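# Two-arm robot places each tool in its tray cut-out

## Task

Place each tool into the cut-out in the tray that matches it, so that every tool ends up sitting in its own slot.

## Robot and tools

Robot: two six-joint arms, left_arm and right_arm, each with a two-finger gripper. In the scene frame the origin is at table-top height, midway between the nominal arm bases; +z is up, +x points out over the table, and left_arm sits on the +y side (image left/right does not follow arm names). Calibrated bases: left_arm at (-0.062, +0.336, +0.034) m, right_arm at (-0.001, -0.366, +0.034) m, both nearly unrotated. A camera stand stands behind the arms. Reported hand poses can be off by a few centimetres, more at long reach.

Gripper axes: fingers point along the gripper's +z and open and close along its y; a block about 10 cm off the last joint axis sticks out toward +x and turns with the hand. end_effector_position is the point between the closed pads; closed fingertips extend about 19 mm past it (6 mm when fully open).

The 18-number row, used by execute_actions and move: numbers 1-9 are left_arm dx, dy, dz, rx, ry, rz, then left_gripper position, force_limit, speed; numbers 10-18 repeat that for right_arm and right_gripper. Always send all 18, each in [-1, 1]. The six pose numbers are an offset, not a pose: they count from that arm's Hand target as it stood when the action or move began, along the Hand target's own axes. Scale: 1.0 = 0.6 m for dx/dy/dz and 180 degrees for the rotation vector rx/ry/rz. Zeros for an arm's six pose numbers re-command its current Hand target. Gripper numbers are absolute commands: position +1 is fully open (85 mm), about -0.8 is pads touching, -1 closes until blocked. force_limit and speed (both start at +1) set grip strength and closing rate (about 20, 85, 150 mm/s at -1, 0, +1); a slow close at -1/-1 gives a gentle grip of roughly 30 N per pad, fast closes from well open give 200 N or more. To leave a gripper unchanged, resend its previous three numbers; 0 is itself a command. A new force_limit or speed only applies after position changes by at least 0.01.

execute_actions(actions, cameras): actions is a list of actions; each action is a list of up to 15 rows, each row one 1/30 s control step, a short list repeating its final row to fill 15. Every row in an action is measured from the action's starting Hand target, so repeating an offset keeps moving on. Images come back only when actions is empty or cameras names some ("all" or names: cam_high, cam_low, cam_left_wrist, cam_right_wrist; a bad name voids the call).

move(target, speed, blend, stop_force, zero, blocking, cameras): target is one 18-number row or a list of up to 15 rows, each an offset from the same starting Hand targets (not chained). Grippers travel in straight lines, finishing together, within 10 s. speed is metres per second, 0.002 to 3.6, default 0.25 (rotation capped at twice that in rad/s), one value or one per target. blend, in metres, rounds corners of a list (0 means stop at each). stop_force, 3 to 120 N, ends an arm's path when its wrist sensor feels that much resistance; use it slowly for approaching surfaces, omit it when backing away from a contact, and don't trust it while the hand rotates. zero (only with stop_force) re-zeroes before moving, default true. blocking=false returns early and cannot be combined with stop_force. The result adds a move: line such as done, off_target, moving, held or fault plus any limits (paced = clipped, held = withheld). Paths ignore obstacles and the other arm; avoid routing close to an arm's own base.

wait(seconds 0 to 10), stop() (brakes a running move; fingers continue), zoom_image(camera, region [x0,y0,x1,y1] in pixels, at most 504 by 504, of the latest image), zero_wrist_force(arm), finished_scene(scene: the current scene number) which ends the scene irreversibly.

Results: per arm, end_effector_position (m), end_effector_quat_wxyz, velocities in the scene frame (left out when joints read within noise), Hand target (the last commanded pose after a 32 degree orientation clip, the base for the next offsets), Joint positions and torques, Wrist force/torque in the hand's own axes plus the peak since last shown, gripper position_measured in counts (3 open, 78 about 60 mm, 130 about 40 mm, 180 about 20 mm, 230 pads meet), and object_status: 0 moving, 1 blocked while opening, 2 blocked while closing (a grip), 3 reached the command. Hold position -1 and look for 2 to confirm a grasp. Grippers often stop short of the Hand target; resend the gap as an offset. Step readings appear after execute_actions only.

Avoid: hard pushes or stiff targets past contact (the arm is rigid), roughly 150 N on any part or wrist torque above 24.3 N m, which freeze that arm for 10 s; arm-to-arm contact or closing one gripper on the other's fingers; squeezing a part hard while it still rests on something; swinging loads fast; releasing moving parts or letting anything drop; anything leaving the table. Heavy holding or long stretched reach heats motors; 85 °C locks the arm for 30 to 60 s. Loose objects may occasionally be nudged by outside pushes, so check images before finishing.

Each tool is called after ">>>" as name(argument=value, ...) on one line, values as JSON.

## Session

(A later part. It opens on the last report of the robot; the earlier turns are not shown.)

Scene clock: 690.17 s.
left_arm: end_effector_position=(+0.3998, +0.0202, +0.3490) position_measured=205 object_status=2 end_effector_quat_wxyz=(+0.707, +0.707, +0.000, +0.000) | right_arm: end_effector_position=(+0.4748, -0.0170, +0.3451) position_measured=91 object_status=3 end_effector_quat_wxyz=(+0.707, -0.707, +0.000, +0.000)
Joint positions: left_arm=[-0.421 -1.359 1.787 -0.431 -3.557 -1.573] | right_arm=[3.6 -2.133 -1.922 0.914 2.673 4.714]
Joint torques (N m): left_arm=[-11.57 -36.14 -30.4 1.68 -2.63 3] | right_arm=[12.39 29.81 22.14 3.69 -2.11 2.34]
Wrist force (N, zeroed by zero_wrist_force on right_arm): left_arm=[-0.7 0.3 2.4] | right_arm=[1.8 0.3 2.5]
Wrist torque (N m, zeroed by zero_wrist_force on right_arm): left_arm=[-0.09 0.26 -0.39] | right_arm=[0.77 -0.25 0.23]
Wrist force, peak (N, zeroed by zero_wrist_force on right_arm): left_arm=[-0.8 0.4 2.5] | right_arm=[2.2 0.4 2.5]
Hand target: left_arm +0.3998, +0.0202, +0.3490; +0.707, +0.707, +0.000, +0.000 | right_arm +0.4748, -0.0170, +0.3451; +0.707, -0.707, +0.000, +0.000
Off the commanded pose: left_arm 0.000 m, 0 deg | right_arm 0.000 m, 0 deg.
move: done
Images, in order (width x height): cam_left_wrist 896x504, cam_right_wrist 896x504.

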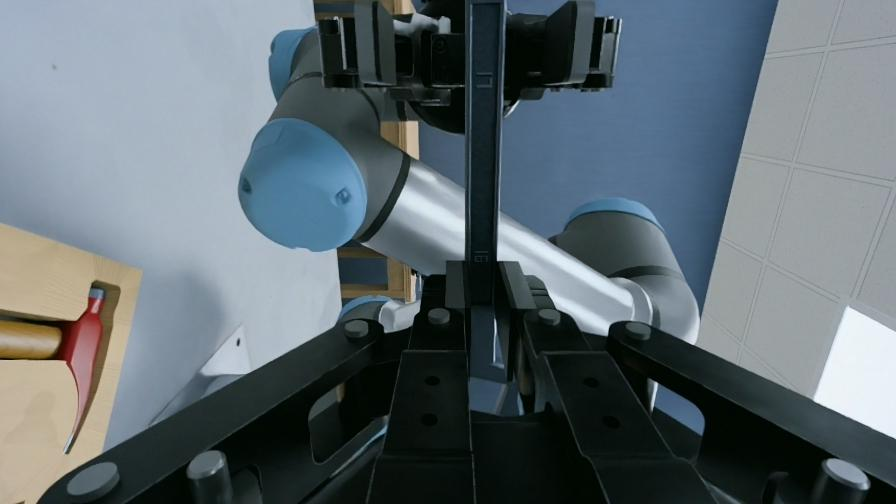

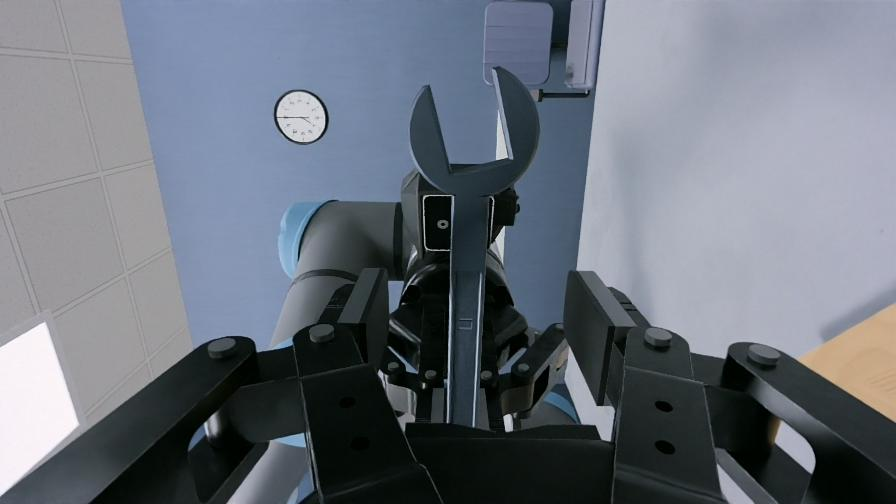

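>>> move(target=[0,0,0,0,0,0,-1,-0.5,-1, 0,0,0.0283,0,0,0,0.3,-0.7,-1], speed=0.04, stop_force=5, cameras=["cam_left_wrist","cam_right_wrist"])

Scene clock: 702.00 s.
left_arm: end_effector_position=(+0.3998, +0.0202, +0.3490) position_measured=205 object_status=2 end_effector_quat_wxyz=(+0.707, +0.707, +0.000, +0.000) | right_arm: end_effector_position=(+0.4748, +0.0000, +0.3451) position_measured=91 object_status=3 end_effector_quat_wxyz=(+0.707, -0.707, +0.000, +0.000)
Joint positions: left_arm=[-0.421 -1.359 1.787 -0.431 -3.557 -1.573] | right_arm=[3.632 -2.138 -1.911 0.908 2.641 4.714]
Joint torques (N m): left_arm=[-11.02 -34.52 -27.54 1.64 -2.85 3.06] | right_arm=[13.05 30.53 21.65 -1.57 -2.15 -1.83]
Wrist force (N, zeroed by zero_wrist_force on right_arm): left_arm=[-1.0 0.2 2.4] | right_arm=[2.3 0.3 2.4]
Wrist torque (N m, zeroed by zero_wrist_force on right_arm): left_arm=[-0.12 0.29 -0.39] | right_arm=[0.77 -0.34 0.23]
Wrist force, peak (N, zeroed by zero_wrist_force on right_arm): left_arm=[-0.9 0.3 2.5] | right_arm=[2.1 0.5 2.7]
Hand target: left_arm +0.3998, +0.0202, +0.3490; +0.707, +0.707, +0.000, +0.000 | right_arm +0.4748, +0.0000, +0.3451; +0.707, -0.707, +0.000, +0.000
Off the commanded pose: left_arm 0.000 m, 0 deg | right_arm 0.000 m, 0 deg.
move: done
Images, in order (width x height): cam_left_wrist 896x504, cam_right_wrist 896x504.

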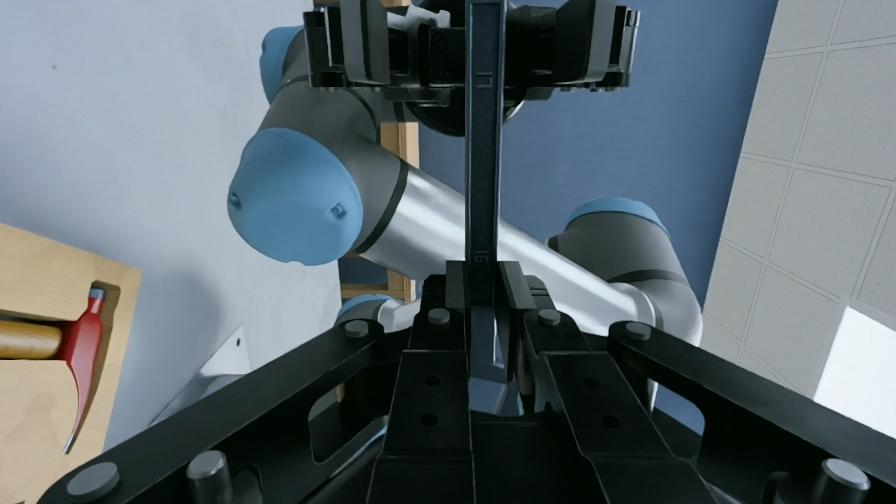

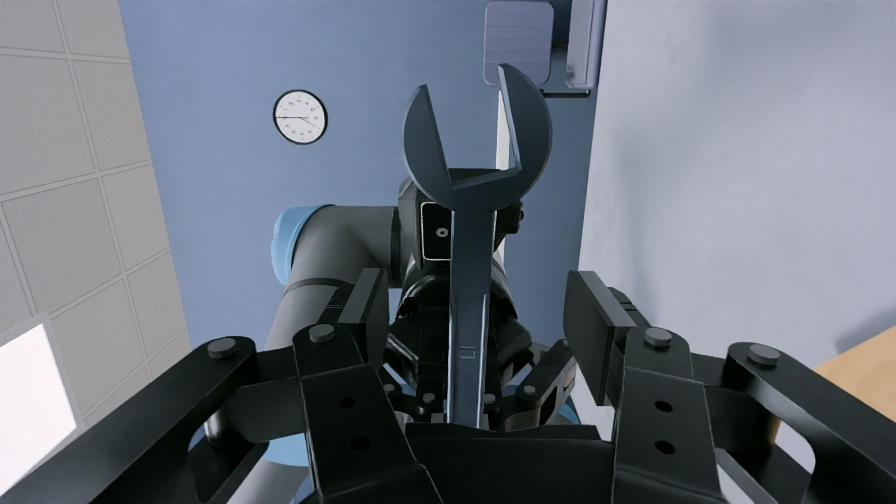

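>>> wait(seconds=0, cameras=["cam_high"])

>>> zoom_image(camera="cam_high", region=[440, 150, 620, 300])

Scene clock: 712.87 s.
left_arm: end_effector_position=(+0.3998, +0.0202, +0.3490) position_measured=205 object_status=2 end_effector_quat_wxyz=(+0.707, +0.707, +0.000, +0.000) | right_arm: end_effector_position=(+0.4748, +0.0000, +0.3451) position_measured=91 object_status=3 end_effector_quat_wxyz=(+0.707, -0.707, +0.000, +0.000)
Joint positions: left_arm=[-0.421 -1.359 1.787 -0.431 -3.557 -1.573] | right_arm=[3.632 -2.138 -1.911 0.908 2.641 4.714]
Joint torques (N m): left_arm=[-11.43 -34.14 -28.23 1.37 -2.84 3.25] | right_arm=[13.05 30.44 22.22 -1.55 -2.17 -1.97]
Wrist force (N, zeroed by zero_wrist_force on right_arm): left_arm=[-0.8 0.3 2.3] | right_arm=[2.1 0.3 2.2]
Wrist torque (N m, zeroed by zero_wrist_force on right_arm): left_arm=[-0.09 0.26 -0.39] | right_arm=[0.76 -0.29 0.23]
Wrist force, peak (N, zeroed by zero_wrist_force on right_arm): left_arm=[-0.8 0.1 2.4] | right_arm=[2.5 0.3 2.4]
Hand target: left_arm +0.3998, +0.0202, +0.3490; +0.707, +0.707, +0.000, +0.000 | right_arm +0.4748, +0.0000, +0.3451; +0.707, -0.707, +0.000, +0.000
Tool commands: left_gripper/position=-1.0 left_gripper/force_limit=-0.5 left_gripper/speed=-1.0 right_gripper/position=+0.3 right_gripper/force_limit=-0.7 right_gripper/speed=-1.0
Off the commanded pose: left_arm 0.000 m, 0 deg | right_arm 0.000 m, 0 deg.
Images, in order (width x height): cam_high 896x504.

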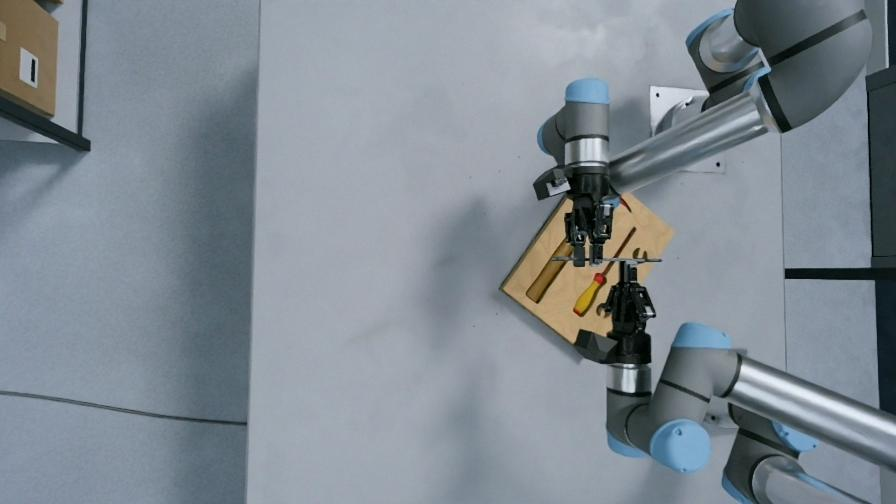

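Scaled by 2.800 from the camera's 896x504 image, which has a finer 1280x720 frame.

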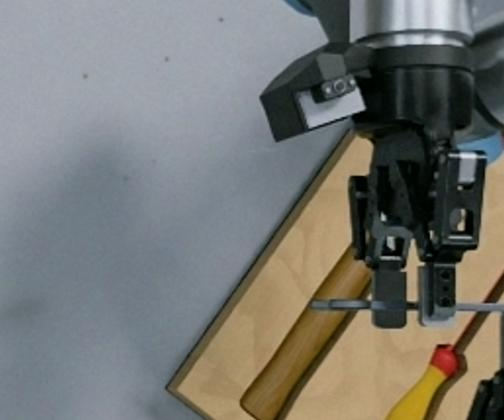

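>>> zoom_image(camera="cam_high", region=[540, 220, 680, 330])

Scaled by 3.600 from the camera's 896x504 image, which has a finer 1280x720 frame.

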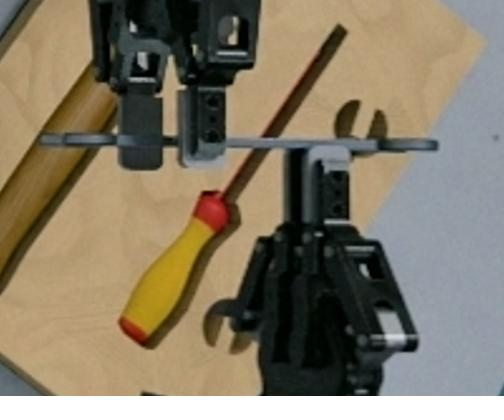

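>>> move(target=[[0,0,0,0,0,0,-1,-0.5,-1, 0,0,-0.0242,0,0,0,0.3,-0.7,-1],[0,0,0,0,0,0,-1,-0.5,-1, 0,0,-0.0242,0,0,0,-1,-0.5,-1]], speed=0.04, cameras=["cam_high","cam_right_wrist"])

>>> zoom_image(camera="cam_high", region=[540, 220, 680, 330])

Scene clock: 725.87 s.
left_arm: end_effector_position=(+0.3998, +0.0202, +0.3490) position_measured=205 object_status=2 end_effector_quat_wxyz=(+0.707, +0.707, +0.000, +0.000) | right_arm: end_effector_position=(+0.4748, -0.0146, +0.3451) position_measured=203 object_status=0 end_effector_quat_wxyz=(+0.707, -0.707, +0.000, +0.000)
Joint positions: left_arm=[-0.421 -1.359 1.787 -0.431 -3.557 -1.573] | right_arm=[3.605 -2.134 -1.92 0.913 2.669 4.714]
Joint torques (N m): left_arm=[-10.65 -31.26 -28.54 -1.08 -2.98 3.1] | right_arm=[-10.43 38.29 6.86 3.02 1.81 1.57]
Wrist force (N, zeroed by zero_wrist_force on right_arm): left_arm=[-5.0 -9.4 1.9] | right_arm=[5.5 -9.6 2.2]
Wrist torque (N m, zeroed by zero_wrist_force on right_arm): left_arm=[0.13 0.40 -0.68] | right_arm=[0.92 -0.33 0.67]
Wrist force, peak (N, zeroed by zero_wrist_force on right_arm): left_arm=[-4.9 -9.6 1.8] | right_arm=[5.4 -9.9 2.0]
Hand target: left_arm +0.3998, +0.0202, +0.3490; +0.707, +0.707, +0.000, +0.000 | right_arm +0.4748, -0.0146, +0.3451; +0.707, -0.707, +0.000, +0.000
Off the commanded pose: left_arm 0.000 m, 0 deg | right_arm 0.000 m, 0 deg.
move: done
Images, in order (width x height): cam_high 896x504, cam_right_wrist 896x504.

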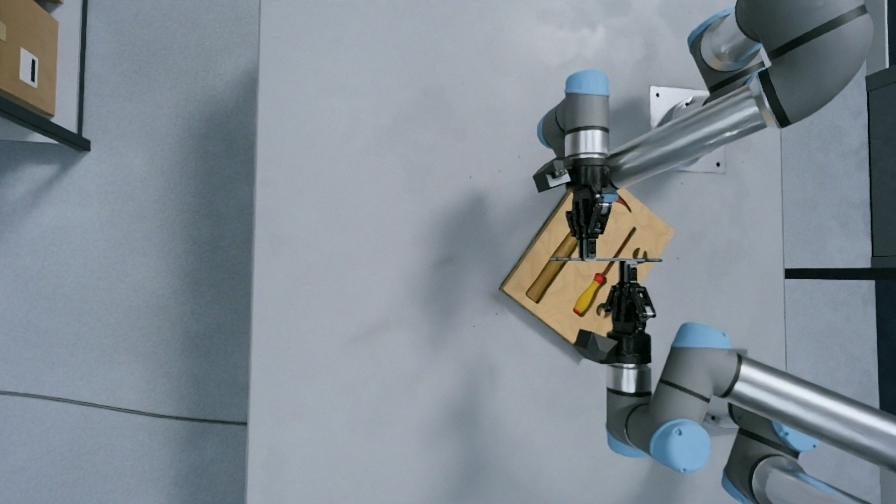

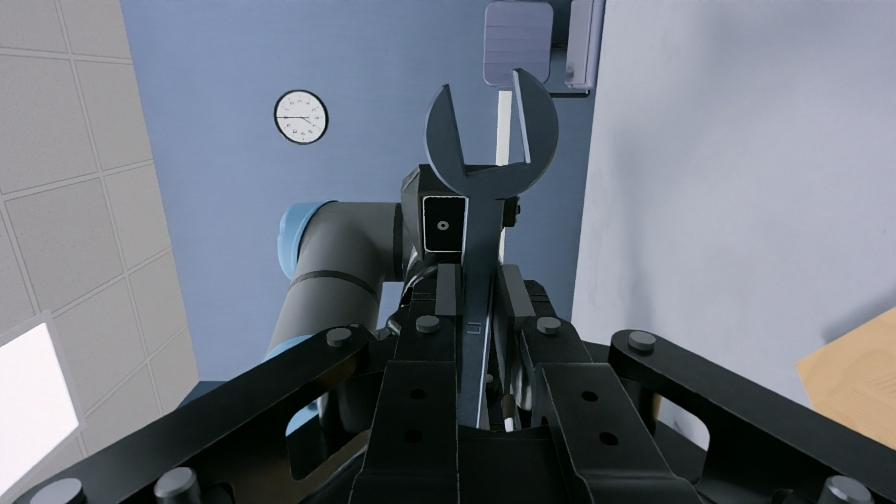

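Scaled by 3.600 from the camera's 896x504 image, which has a finer 1280x720 frame.

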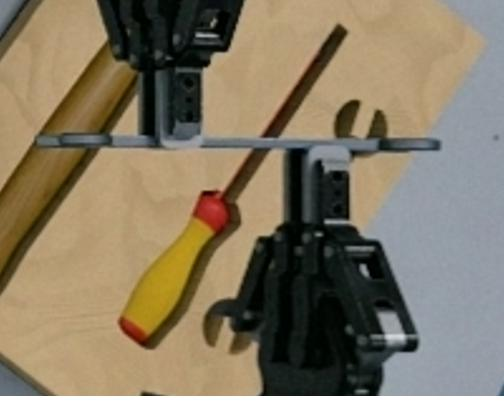

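>>> wait(seconds=0.3)

Scene clock: 728.73 s.
left_arm: end_effector_position=(+0.3998, +0.0202, +0.3490) position_measured=205 object_status=2 end_effector_quat_wxyz=(+0.707, +0.707, +0.000, +0.000) | right_arm: end_effector_position=(+0.4748, -0.0146, +0.3451) position_measured=203 object_status=2 end_effector_quat_wxyz=(+0.707, -0.707, +0.000, +0.000)
Joint positions: left_arm=[-0.421 -1.359 1.787 -0.431 -3.557 -1.573] | right_arm=[3.605 -2.134 -1.92 0.913 2.669 4.714]
Joint torques (N m): left_arm=[-5.12 -31.98 -30.11 -5.78 -2.9 3.07] | right_arm=[-1.16 28.14 6.92 -1.05 1.86 -2.21]
Wrist force (N, zeroed by zero_wrist_force on right_arm): left_arm=[-4.7 -9.4 1.8] | right_arm=[5.6 -9.9 2.2]
Wrist torque (N m, zeroed by zero_wrist_force on right_arm): left_arm=[0.13 0.34 -0.69] | right_arm=[0.87 -0.34 0.67]
Wrist force, peak (N, zeroed by zero_wrist_force on right_arm): left_arm=[-4.9 -9.8 2.1] | right_arm=[5.6 -10.2 2.2]
Hand target: left_arm +0.3998, +0.0202, +0.3490; +0.707, +0.707, +0.000, +0.000 | right_arm +0.4748, -0.0146, +0.3451; +0.707, -0.707, +0.000, +0.000
Tool commands: left_gripper/position=-1.0 left_gripper/force_limit=-0.5 left_gripper/speed=-1.0 right_gripper/position=-1.0 right_gripper/force_limit=-0.5 right_gripper/speed=-1.0
Off the commanded pose: left_arm 0.000 m, 0 deg | right_arm 0.000 m, 0 deg.
wait: 0.30 s; at rest from the start

>>> move(target=[0,0,0,0,0,0,-1,-0.5,-1, 0,-0.002,0,0,0,0,-1,-0.5,-1], speed=0.01)

Scene clock: 735.90 s.
left_arm: end_effector_position=(+0.3998, +0.0202, +0.3490) position_measured=205 object_status=2 end_effector_quat_wxyz=(+0.707, +0.707, +0.000, +0.000) | right_arm: end_effector_position=(+0.4748, -0.0146, +0.3462) position_measured=203 object_status=2 end_effector_quat_wxyz=(+0.707, -0.707, +0.000, +0.000)
Joint positions: left_arm=[-0.421 -1.359 1.787 -0.431 -3.557 -1.573] | right_arm=[3.605 -2.131 -1.92 0.91 2.669 4.714]
Joint torques (N m): left_arm=[-1.25 -30.92 -30.2 -5.54 -2.71 3.1] | right_arm=[7.39 43.54 19.04 -1.62 1.74 -1.63]
Wrist force (N, zeroed by zero_wrist_force on right_arm): left_arm=[-6.0 -6.1 2.0] | right_arm=[6.5 -6.3 2.2]
Wrist torque (N m, zeroed by zero_wrist_force on right_arm): left_arm=[0.05 0.41 -0.58] | right_arm=[0.83 -0.35 0.51]
Wrist force, peak (N, zeroed by zero_wrist_force on right_arm): left_arm=[-5.1 -9.6 1.8] | right_arm=[5.6 -10.1 2.0]
Hand target: left_arm +0.3998, +0.0202, +0.3490; +0.707, +0.707, +0.000, +0.000 | right_arm +0.4748, -0.0146, +0.3463; +0.707, -0.707, +0.000, +0.000
Off the commanded pose: left_arm 0.000 m, 0 deg | right_arm 0.000 m, 0 deg.
move: done

Another 2 mm, then open left and back it off.

>>> move(target=[[0,0,0,0,0,0,-1,-0.5,-1, 0,-0.0035,0,0,0,0,-1,-0.5,-1],[0,0,0,0,0,0,0.0,-0.7,-1, 0,-0.0035,0,0,0,0,-1,-0.5,-1],[0,0,-0.2,0,0,0,0.0,-0.7,-1, 0,-0.0035,0,0,0,0,-1,-0.5,-1]], speed=[0.01,0.05,0.12], cameras=["cam_right_wrist","cam_high"])

Scene clock: 748.47 s.
left_arm: end_effector_position=(+0.3999, +0.1401, +0.3489) position_measured=128 object_status=3 end_effector_quat_wxyz=(+0.707, +0.707, +0.000, +0.000) end_effector_velocity=(+0.000, +0.002, +0.000) end_effector_angular_velocity=(+0.000, +0.001, +0.002) | right_arm: end_effector_position=(+0.4748, -0.0146, +0.3484) position_measured=203 object_status=2 end_effector_quat_wxyz=(+0.707, -0.707, +0.000, +0.000)
Joint positions: left_arm=[-0.163 -1.359 1.787 -0.434 -3.299 -1.576] | right_arm=[3.605 -2.127 -1.919 0.905 2.669 4.714]
Joint velocities: left_arm=[0.005 0 -0.001 0.001 0.003 0] | right_arm=[within noise]
Joint torques (N m): left_arm=[11.6 -24.46 -28.34 2.43 2.84 -0.24] | right_arm=[2.7 45.29 22.26 -1.6 -1.65 0.43]
Wrist force (N, zeroed by zero_wrist_force on right_arm): left_arm=[-1.0 1.3 2.2] | right_arm=[2.2 1.5 2.3]
Wrist torque (N m, zeroed by zero_wrist_force on right_arm): left_arm=[-0.12 0.30 -0.20] | right_arm=[0.77 -0.32 0.17]
Wrist force, peak (N, zeroed by zero_wrist_force on right_arm): left_arm=[-6.3 -6.0 2.1] | right_arm=[6.7 -6.2 2.1]
Hand target: left_arm +0.3999, +0.1402, +0.3489; +0.707, +0.707, +0.000, +0.000 | right_arm +0.4748, -0.0146, +0.3484; +0.707, -0.707, +0.000, +0.000
Off the commanded pose: left_arm 0.000 m, 0 deg | right_arm 0.000 m, 0 deg.
move: done
Images, in order (width x height): cam_high 896x504, cam_right_wrist 896x504.

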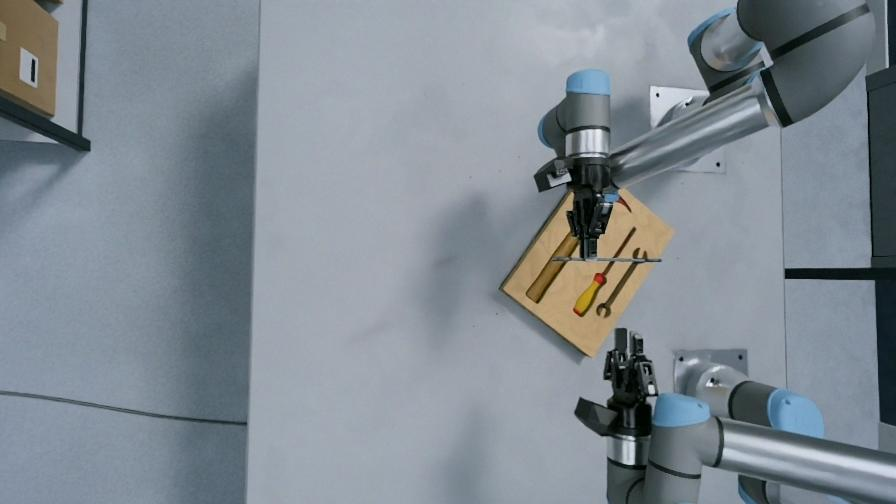

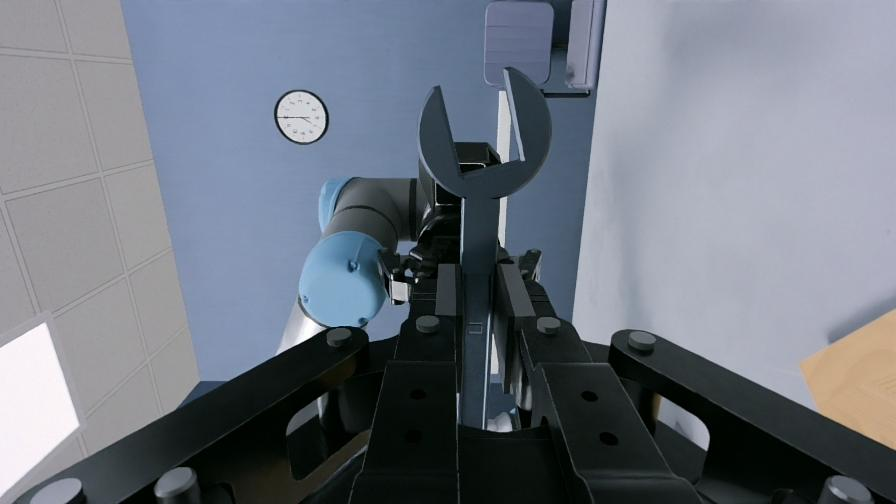

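>>> move(target=[[0,0.0,-0.1,0,0,0,0.0,-0.7,-1, 0,0,0,-0.25,0,0,-1,-0.5,-1],[0,0.0,-0.1,0,0,0,0.0,-0.7,-1, 0,0,0,-0.5,0,0,-1,-0.5,-1]], speed=0.2, blend=0.02, cameras=["cam_right_wrist","cam_high"])

Scene clock: 762.73 s.
left_arm: end_effector_position=(+0.3999, +0.1404, +0.3489) position_measured=128 object_status=3 end_effector_quat_wxyz=(+0.707, +0.707, +0.000, +0.000) | right_arm: end_effector_position=(+0.4748, -0.0146, +0.3484) position_measured=203 object_status=2 end_effector_quat_wxyz=(+0.700, -0.715, +0.000, +0.000)
Joint positions: left_arm=[-0.162 -1.358 1.787 -0.434 -3.298 -1.576] | right_arm=[3.605 -2.109 -1.931 0.851 2.668 4.671]
Joint torques (N m): left_arm=[10.84 -24.14 -29.3 2.36 2.45 2.21] | right_arm=[9.74 46.05 9.08 -1.34 -1.99 -2.19]
Wrist force (N, zeroed by zero_wrist_force on right_arm): left_arm=[-1.2 1.4 2.5] | right_arm=[2.1 1.4 2.5]
Wrist torque (N m, zeroed by zero_wrist_force on right_arm): left_arm=[-0.10 0.32 -0.21] | right_arm=[0.75 -0.30 0.20]
Wrist force, peak (N, zeroed by zero_wrist_force on right_arm): left_arm=[-1.1 1.6 2.6] | right_arm=[2.4 1.4 2.5]
Hand target: left_arm +0.3999, +0.1404, +0.3489; +0.707, +0.707, +0.000, +0.000 (not the last commanded pose) | right_arm +0.4748, -0.0146, +0.3484; +0.699, -0.715, +0.000, +0.000 (not the last commanded pose)
Off the commanded pose: left_arm 0.060 m, 0 deg | right_arm 0.000 m, 89 deg.
move: held (left_arm; a check stopped the path), off_target (right_arm; braked when a check withheld steps of left_arm); path passed 0 of 2 targets; limits=held
pose unreachable (left arm): on one or more control steps of this call, first in action 0 (counted from 0), this arm could not follow its commanded pose, so it was not sent that pose on those steps. It may still have moved: this result reports where it is.
cause: moving toward the commanded pose would bring two parts of the arm too close to each other (its gripper and another part of the arm, with joints 4 (wrist 1) to 6 (wrist 3) between them, 2 mm apart when it was first held).
Images, in order (width x height): cam_high 896x504, cam_right_wrist 896x504.

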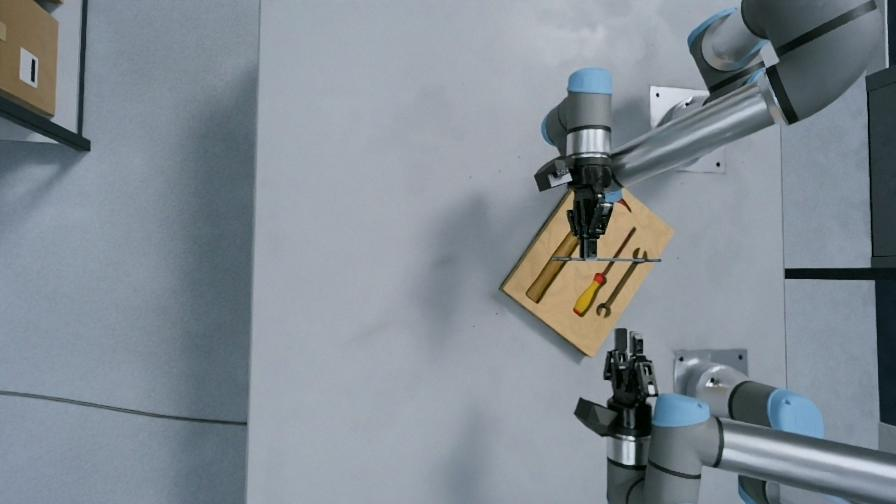

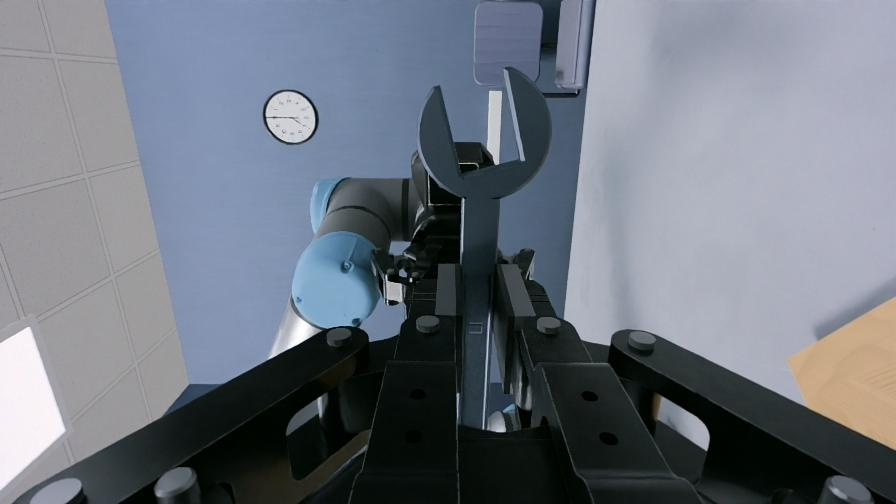

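>>> move(target=[[0,0,0,0,0,0,0.0,-0.7,-1, 0,0,0,-0.25,0,0,-1,-0.5,-1],[0,0.0,0,0,0,0,0.0,-0.7,-1, 0,0,0,-0.4935,0,0,-1,-0.5,-1]], speed=0.2, blend=0.02, cameras=["cam_high"])

Scene clock: 772.20 s.
left_arm: end_effector_position=(+0.3999, +0.1404, +0.3489) position_measured=128 object_status=3 end_effector_quat_wxyz=(+0.707, +0.707, +0.000, +0.000) | right_arm: end_effector_position=(+0.4748, -0.0146, +0.3484) position_measured=203 object_status=2 end_effector_quat_wxyz=(+0.000, +1.000, +0.000, +0.000)
Joint positions: left_arm=[-0.162 -1.358 1.787 -0.434 -3.298 -1.576] | right_arm=[3.994 -1.772 -1.388 -1.554 1.571 4.004]
Joint torques (N m): left_arm=[9.01 -23.76 -27.04 1.12 2.64 -1.83] | right_arm=[12.94 24.81 32.33 0.13 -2.09 2.11]
Wrist force (N, zeroed by zero_wrist_force on right_arm): left_arm=[-1.0 1.5 2.4] | right_arm=[0.9 0.4 2.8]
Wrist torque (N m, zeroed by zero_wrist_force on right_arm): left_arm=[-0.09 0.28 -0.21] | right_arm=[0.07 -0.10 0.01]
Wrist force, peak (N, zeroed by zero_wrist_force on right_arm): left_arm=[-1.1 1.8 2.4] | right_arm=[0.8 0.9 3.7]
Hand target: left_arm +0.3999, +0.1404, +0.3489; +0.707, +0.707, +0.000, +0.000 | right_arm +0.4748, -0.0146, +0.3484; +0.001, +1.000, +0.000, +0.000
Off the commanded pose: left_arm 0.000 m, 0 deg | right_arm 0.000 m, 0 deg.
move: done
Images, in order (width x height): cam_high 896x504.

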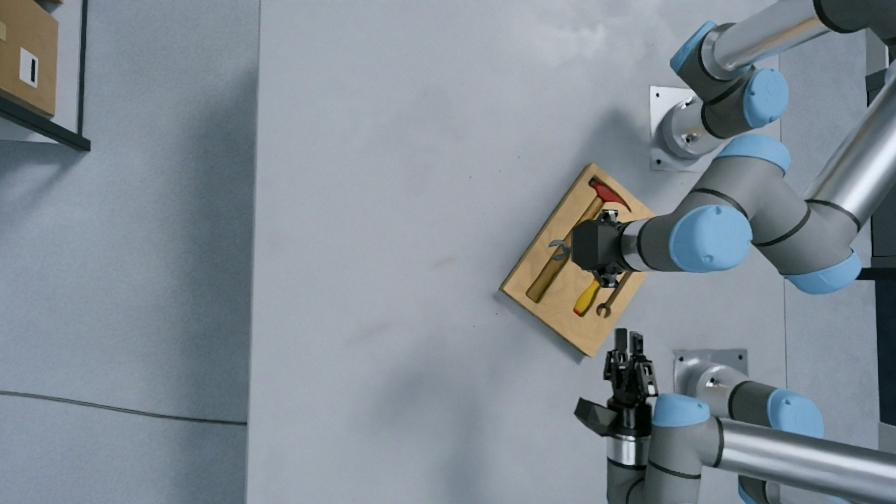

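>>> move(target=[0.2,0.0,0,0,0,0,0.0,-0.7,-1, -0.24,0.075,0.03,0,0,-0.66,-1,-0.5,-1], speed=0.4, cameras=["cam_high"])

Scene clock: 790.97 s.
left_arm: end_effector_position=(+0.4001, +0.1404, +0.3489) position_measured=128 object_status=3 end_effector_quat_wxyz=(+0.707, +0.707, +0.000, +0.000) | right_arm: end_effector_position=(+0.4654, -0.0175, +0.3472) position_measured=203 object_status=2 end_effector_quat_wxyz=(+0.001, +0.998, +0.067, +0.000)
Joint positions: left_arm=[-0.162 -1.358 1.786 -0.434 -3.298 -1.576] | right_arm=[4.003 -1.749 -1.418 -1.547 1.571 3.879]
Joint torques (N m): left_arm=[-12.53 -38.81 -10.72 -1.82 -3.05 2.45] | right_arm=[12.6 40.67 16.78 5.87 1.86 -2.5]
Wrist force (N, zeroed by zero_wrist_force on right_arm): left_arm=[-1.1 1.5 2.3] | right_arm=[0.8 0.5 3.1]
Wrist torque (N m, zeroed by zero_wrist_force on right_arm): left_arm=[-0.10 0.31 -0.21] | right_arm=[0.08 -0.06 0.17]
Wrist force, peak (N, zeroed by zero_wrist_force on right_arm): left_arm=[-1.3 1.4 2.6] | right_arm=[0.9 0.3 3.2]
Hand target: left_arm +0.4001, +0.1404, +0.3489; +0.707, +0.707, +0.000, +0.000 (not the last commanded pose) | right_arm +0.4654, -0.0175, +0.3472; +0.001, +0.998, +0.067, +0.000 (not the last commanded pose)
Off the commanded pose: left_arm 0.120 m, 0 deg | right_arm 0.142 m, 111 deg.
move: held (left_arm; a check stopped the path), off_target (right_arm; braked when a check withheld steps of left_arm); limits=held
pose unreachable (left arm): on one or more control steps of this call, first in action 0 (counted from 0), this arm could not follow its commanded pose, so it was not sent that pose on those steps. It may still have moved: this result reports where it is.
cause: moving toward the commanded pose would bring two parts of the arm too close to each other (its gripper and another part of the arm, with joints 4 (wrist 1) to 6 (wrist 3) between them, 1 mm apart when it was first held).
Images, in order (width x height): cam_high 896x504.

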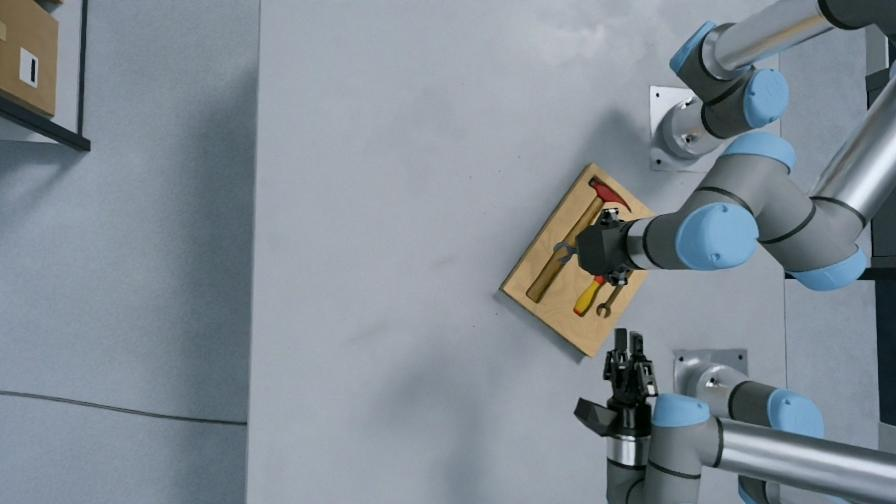

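>>> move(target=[0,0.0,0,0,0,0,0.0,-0.7,-1, -0.2325,0.04,0.0283,0,0,-0.617,-1,-0.5,-1], speed=0.4, cameras=["cam_high"])

Scene clock: 798.83 s.
left_arm: end_effector_position=(+0.4001, +0.1404, +0.3489) position_measured=128 object_status=3 end_effector_quat_wxyz=(+0.707, +0.707, +0.000, +0.000) | right_arm: end_effector_position=(+0.3304, -0.0601, +0.3304) position_measured=203 object_status=2 end_effector_quat_wxyz=(+0.000, +0.509, +0.861, -0.001)
Joint positions: left_arm=[-0.162 -1.358 1.786 -0.434 -3.298 -1.576] | right_arm=[4.176 -1.43 -1.786 -1.497 1.571 2.113]
Joint torques (N m): left_arm=[-12.1 -37.53 -11.6 -3.51 -2.81 1.78] | right_arm=[12.44 25.31 16.63 5.86 1.85 -2.35]
Wrist force (N, zeroed by zero_wrist_force on right_arm): left_arm=[-1.0 1.6 2.2] | right_arm=[0.8 0.4 3.0]
Wrist torque (N m, zeroed by zero_wrist_force on right_arm): left_arm=[-0.08 0.29 -0.21] | right_arm=[0.05 -0.07 0.16]
Wrist force, peak (N, zeroed by zero_wrist_force on right_arm): left_arm=[-1.0 1.6 2.5] | right_arm=[1.0 -0.1 3.3]
Hand target: left_arm +0.4001, +0.1404, +0.3489; +0.707, +0.707, +0.000, +0.000 | right_arm +0.3304, -0.0601, +0.3304; +0.000, +0.509, +0.861, -0.001
Off the commanded pose: left_arm 0.000 m, 0 deg | right_arm 0.000 m, 0 deg.
move: done
Images, in order (width x height): cam_high 896x504.

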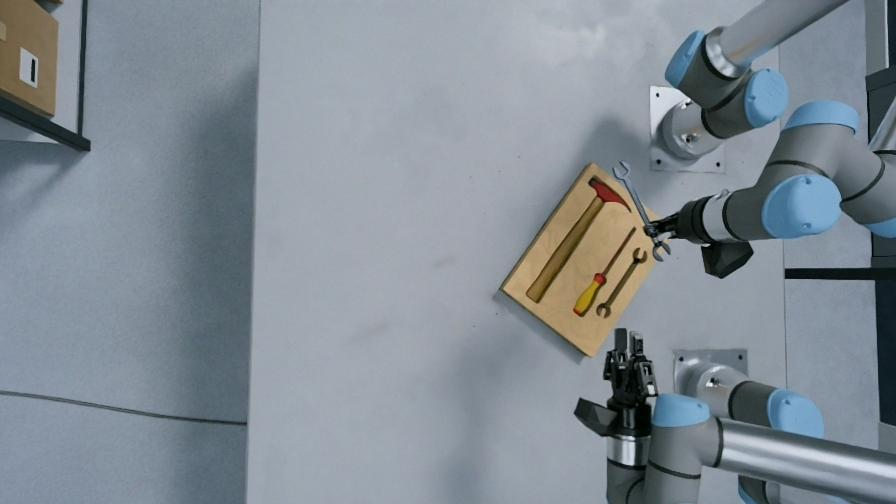

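>>> move(target=[0,0.0,0,0,0,0,0.0,-0.7,-1, 0.2045,-0.1223,0.05,0,0,-0.6364,-1,-0.5,-1], speed=0.4, cameras=["cam_high","cam_right_wrist"])

Scene clock: 806.57 s.
left_arm: end_effector_position=(+0.4001, +0.1404, +0.3489) position_measured=128 object_status=3 end_effector_quat_wxyz=(+0.707, +0.707, +0.000, +0.000) | right_arm: end_effector_position=(+0.2070, +0.0121, +0.3004) position_measured=203 object_status=2 end_effector_quat_wxyz=(-0.001, -0.449, +0.894, +0.000)
Joint positions: left_arm=[-0.162 -1.358 1.786 -0.434 -3.298 -1.576] | right_arm=[4.512 -1.388 -1.898 -1.428 1.571 0.45]
Joint torques (N m): left_arm=[-11.33 -37.71 -11.29 -3.77 -2.95 -0.48] | right_arm=[12.82 9.28 17.69 5.73 1.83 -1.68]
Wrist force (N, zeroed by zero_wrist_force on right_arm): left_arm=[-1.0 1.3 2.3] | right_arm=[0.9 0.2 2.7]
Wrist torque (N m, zeroed by zero_wrist_force on right_arm): left_arm=[-0.12 0.29 -0.21] | right_arm=[0.04 -0.11 0.16]
Wrist force, peak (N, zeroed by zero_wrist_force on right_arm): left_arm=[-1.3 1.6 2.4] | right_arm=[1.0 0.3 3.2]
Hand target: left_arm +0.4001, +0.1404, +0.3489; +0.707, +0.707, +0.000, +0.000 | right_arm +0.2070, +0.0121, +0.3004; -0.001, -0.449, +0.894, +0.000
Off the commanded pose: left_arm 0.000 m, 0 deg | right_arm 0.000 m, 0 deg.
move: done
Images, in order (width x height): cam_high 896x504, cam_right_wrist 896x504.

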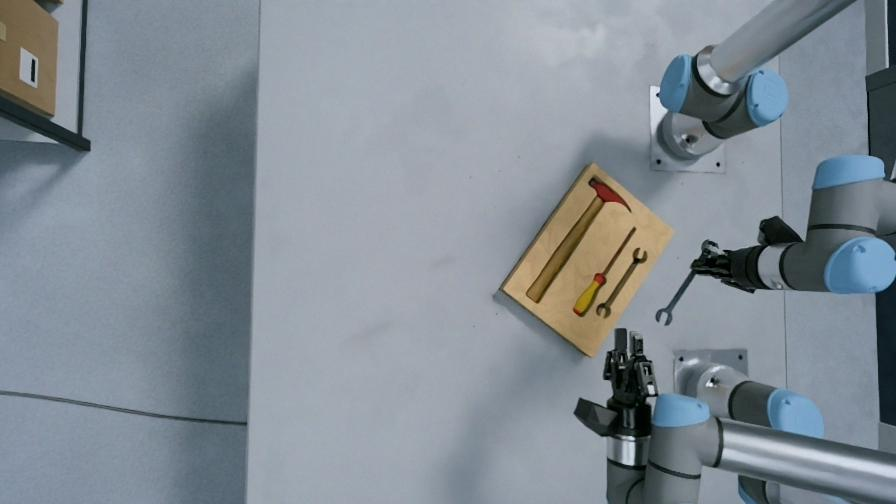

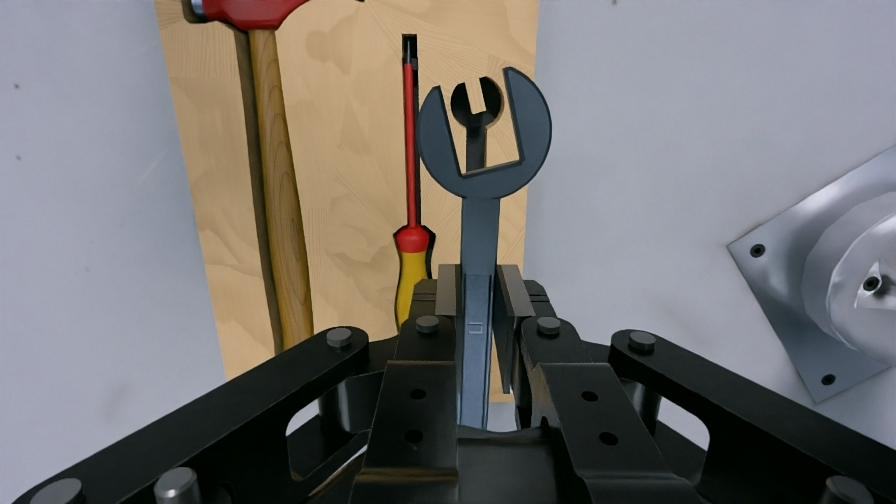

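>>> zoom_image(camera="cam_right_wrist", region=[400, 50, 560, 210])

Scaled by 3.150 from the camera's 896x504 image, which has a finer 1280x720 frame.

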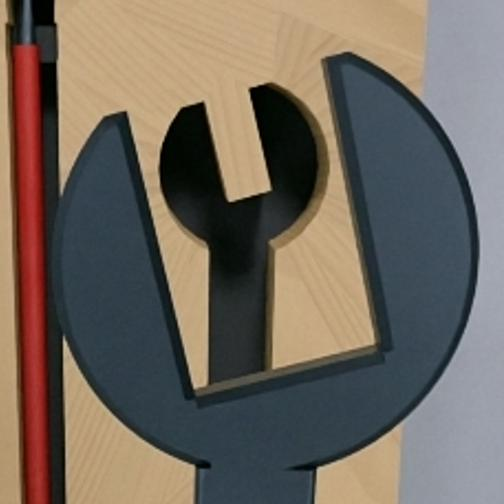

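>>> zoom_image(camera="cam_high", region=[560, 200, 720, 360])

Scaled by 3.150 from the camera's 896x504 image, which has a finer 1280x720 frame.

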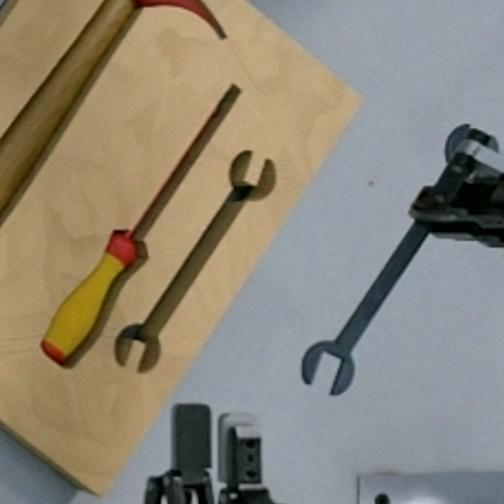

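>>> move(target=[0,0.0,0,0,0,0,0.0,-0.7,-1, -0.05,-0.14,0,0,0,0,-1,-0.5,-1], speed=0.3, cameras=["cam_right_wrist"])

>>> zoom_image(camera="cam_right_wrist", region=[400, 20, 680, 320])

Scene clock: 839.90 s.
left_arm: end_effector_position=(+0.4001, +0.1404, +0.3489) position_measured=128 object_status=3 end_effector_quat_wxyz=(+0.707, +0.707, +0.000, +0.000) | right_arm: end_effector_position=(+0.2922, -0.0140, +0.3004) position_measured=203 object_status=2 end_effector_quat_wxyz=(-0.001, -0.449, +0.894, +0.000)
Joint positions: left_arm=[-0.162 -1.358 1.786 -0.434 -3.298 -1.576] | right_arm=[4.302 -1.456 -1.841 -1.417 1.571 0.239]
Joint torques (N m): left_arm=[-11.63 -37.78 -12.03 -3.48 -2.74 -2.17] | right_arm=[-12.62 12.8 31.59 5.36 1.78 -2.1]
Wrist force (N, zeroed by zero_wrist_force on right_arm): left_arm=[-1.0 1.5 2.2] | right_arm=[0.9 0.0 2.7]
Wrist torque (N m, zeroed by zero_wrist_force on right_arm): left_arm=[-0.10 0.28 -0.21] | right_arm=[0.01 -0.11 0.15]
Wrist force, peak (N, zeroed by zero_wrist_force on right_arm): left_arm=[-1.0 1.6 2.5] | right_arm=[1.7 1.7 2.9]
Hand target: left_arm +0.4001, +0.1404, +0.3489; +0.707, +0.707, +0.000, +0.000 | right_arm +0.2923, -0.0140, +0.3004; -0.001, -0.449, +0.894, +0.000
Off the commanded pose: left_arm 0.000 m, 0 deg | right_arm 0.000 m, 0 deg.
move: done
Images, in order (width x height): cam_right_wrist 896x504.

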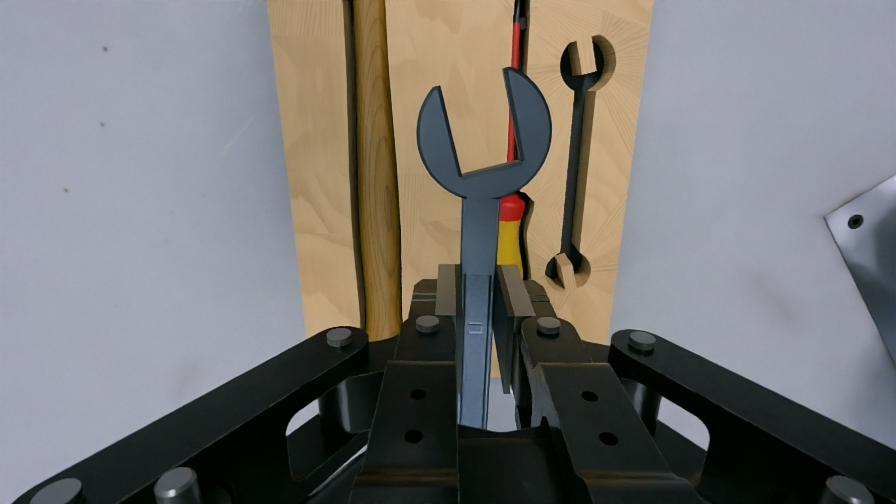

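Scaled by 1.680 from the camera's 896x504 image, which has a finer 1280x720 frame.

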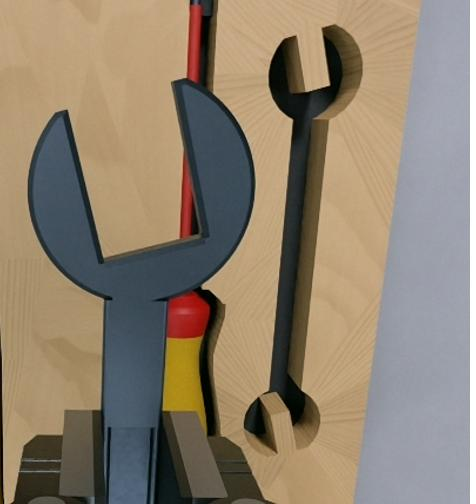

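>>> move(target=[[0,0.0,0,0,0,0,0.0,-0.7,-1, 0.0517,0.16,0,0,0,0,-1,-0.5,-1],[0,0.0,0,0,0,0,0.0,-0.7,-1, 0.0517,0.16,0.32,0,0,0,-1,-0.5,-1]], speed=0.2, stop_force=12, cameras=["cam_right_wrist"])

>>> zoom_image(camera="cam_right_wrist", region=[390, 30, 590, 230])

Scene clock: 860.20 s.
left_arm: end_effector_position=(+0.4001, +0.1404, +0.3489) position_measured=128 object_status=3 end_effector_quat_wxyz=(+0.707, +0.707, +0.000, +0.000) | right_arm: end_effector_position=(+0.1966, +0.0182, +0.1084) position_measured=203 object_status=2 end_effector_quat_wxyz=(-0.001, -0.449, +0.894, +0.000)
Joint positions: left_arm=[-0.162 -1.358 1.786 -0.434 -3.298 -1.576] | right_arm=[4.539 -1.603 -2.247 -0.863 1.571 0.477]
Joint torques (N m): left_arm=[-11.88 -36.49 -12.13 -3.43 -2.67 -2.22] | right_arm=[-12.71 13.86 11.54 5.76 0.75 -2.05]
Wrist force (N, zeroed by zero_wrist_force on right_arm): left_arm=[-1.2 1.4 2.3] | right_arm=[0.9 0.3 2.9]
Wrist torque (N m, zeroed by zero_wrist_force on right_arm): left_arm=[-0.10 0.31 -0.21] | right_arm=[0.05 -0.11 0.17]
Wrist force, peak (N, zeroed by zero_wrist_force on right_arm): left_arm=[-1.0 1.6 2.5] | right_arm=[1.0 -0.1 4.2]
Hand target: left_arm +0.4001, +0.1404, +0.3489; +0.707, +0.707, +0.000, +0.000 | right_arm +0.1966, +0.0182, +0.1084; -0.001, -0.449, +0.894, +0.000
Off the commanded pose: left_arm 0.000 m, 0 deg | right_arm 0.000 m, 0 deg.
move: done
Images, in order (width x height): cam_right_wrist 896x504.

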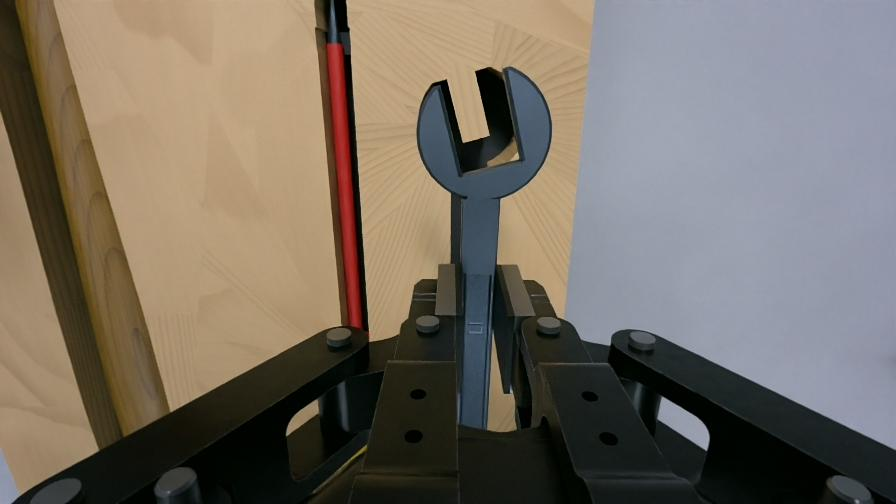

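Scaled by 2.520 from the camera's 896x504 image, which has a finer 1280x720 frame.

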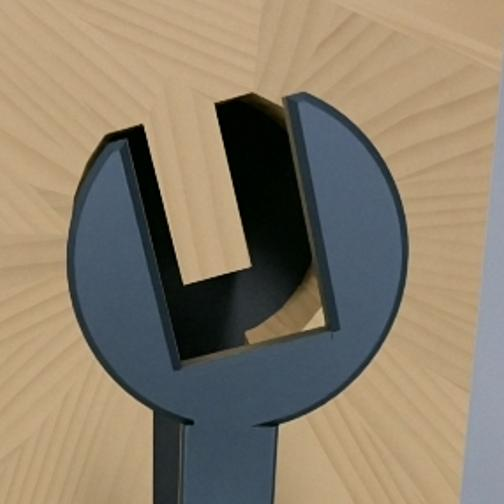

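>>> move(target=[0,0.0,0,0,0,0,0.0,-0.7,-1, 0.0005,-0.001,0.055,0,0,0,-1,-0.5,-1], speed=0.1, stop_force=8, cameras=["cam_right_wrist"])

>>> zoom_image(camera="cam_right_wrist", region=[390, 30, 590, 230])

Scene clock: 870.27 s.
left_arm: end_effector_position=(+0.4001, +0.1404, +0.3489) position_measured=128 object_status=3 end_effector_quat_wxyz=(+0.707, +0.707, +0.000, +0.000) | right_arm: end_effector_position=(+0.1969, +0.0176, +0.0754) position_measured=203 object_status=2 end_effector_quat_wxyz=(-0.001, -0.449, +0.894, +0.000)
Joint positions: left_arm=[-0.162 -1.358 1.786 -0.434 -3.298 -1.576] | right_arm=[4.539 -1.672 -2.288 -0.754 1.571 0.476]
Joint torques (N m): left_arm=[-11.23 -37.16 -11.48 -3.65 -2.95 -2.27] | right_arm=[-12.52 14.76 10.8 5.75 0.77 -2.12]
Wrist force (N, zeroed by zero_wrist_force on right_arm): left_arm=[-1.0 1.5 2.3] | right_arm=[0.9 0.1 2.9]
Wrist torque (N m, zeroed by zero_wrist_force on right_arm): left_arm=[-0.08 0.28 -0.21] | right_arm=[0.00 -0.11 0.17]
Wrist force, peak (N, zeroed by zero_wrist_force on right_arm): left_arm=[-1.3 1.5 2.6] | right_arm=[1.1 0.2 3.4]
Hand target: left_arm +0.4001, +0.1404, +0.3489; +0.707, +0.707, +0.000, +0.000 | right_arm +0.1969, +0.0176, +0.0754; -0.001, -0.449, +0.894, +0.000
Off the commanded pose: left_arm 0.000 m, 0 deg | right_arm 0.000 m, 0 deg.
move: done
Images, in order (width x height): cam_right_wrist 896x504.

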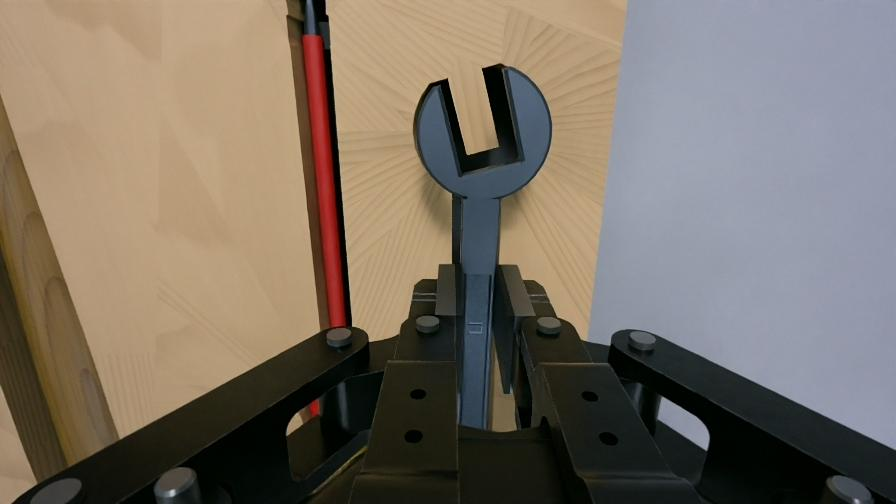

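Scaled by 2.520 from the camera's 896x504 image, which has a finer 1280x720 frame.

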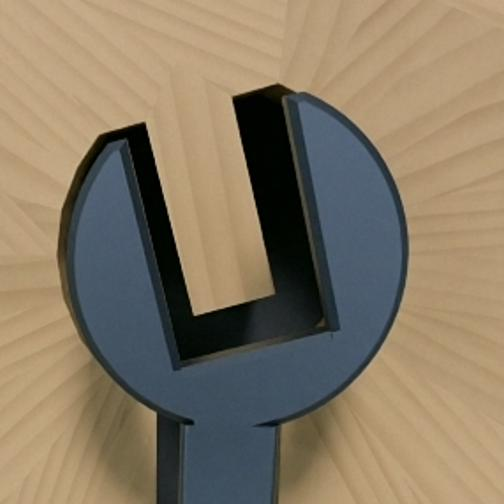

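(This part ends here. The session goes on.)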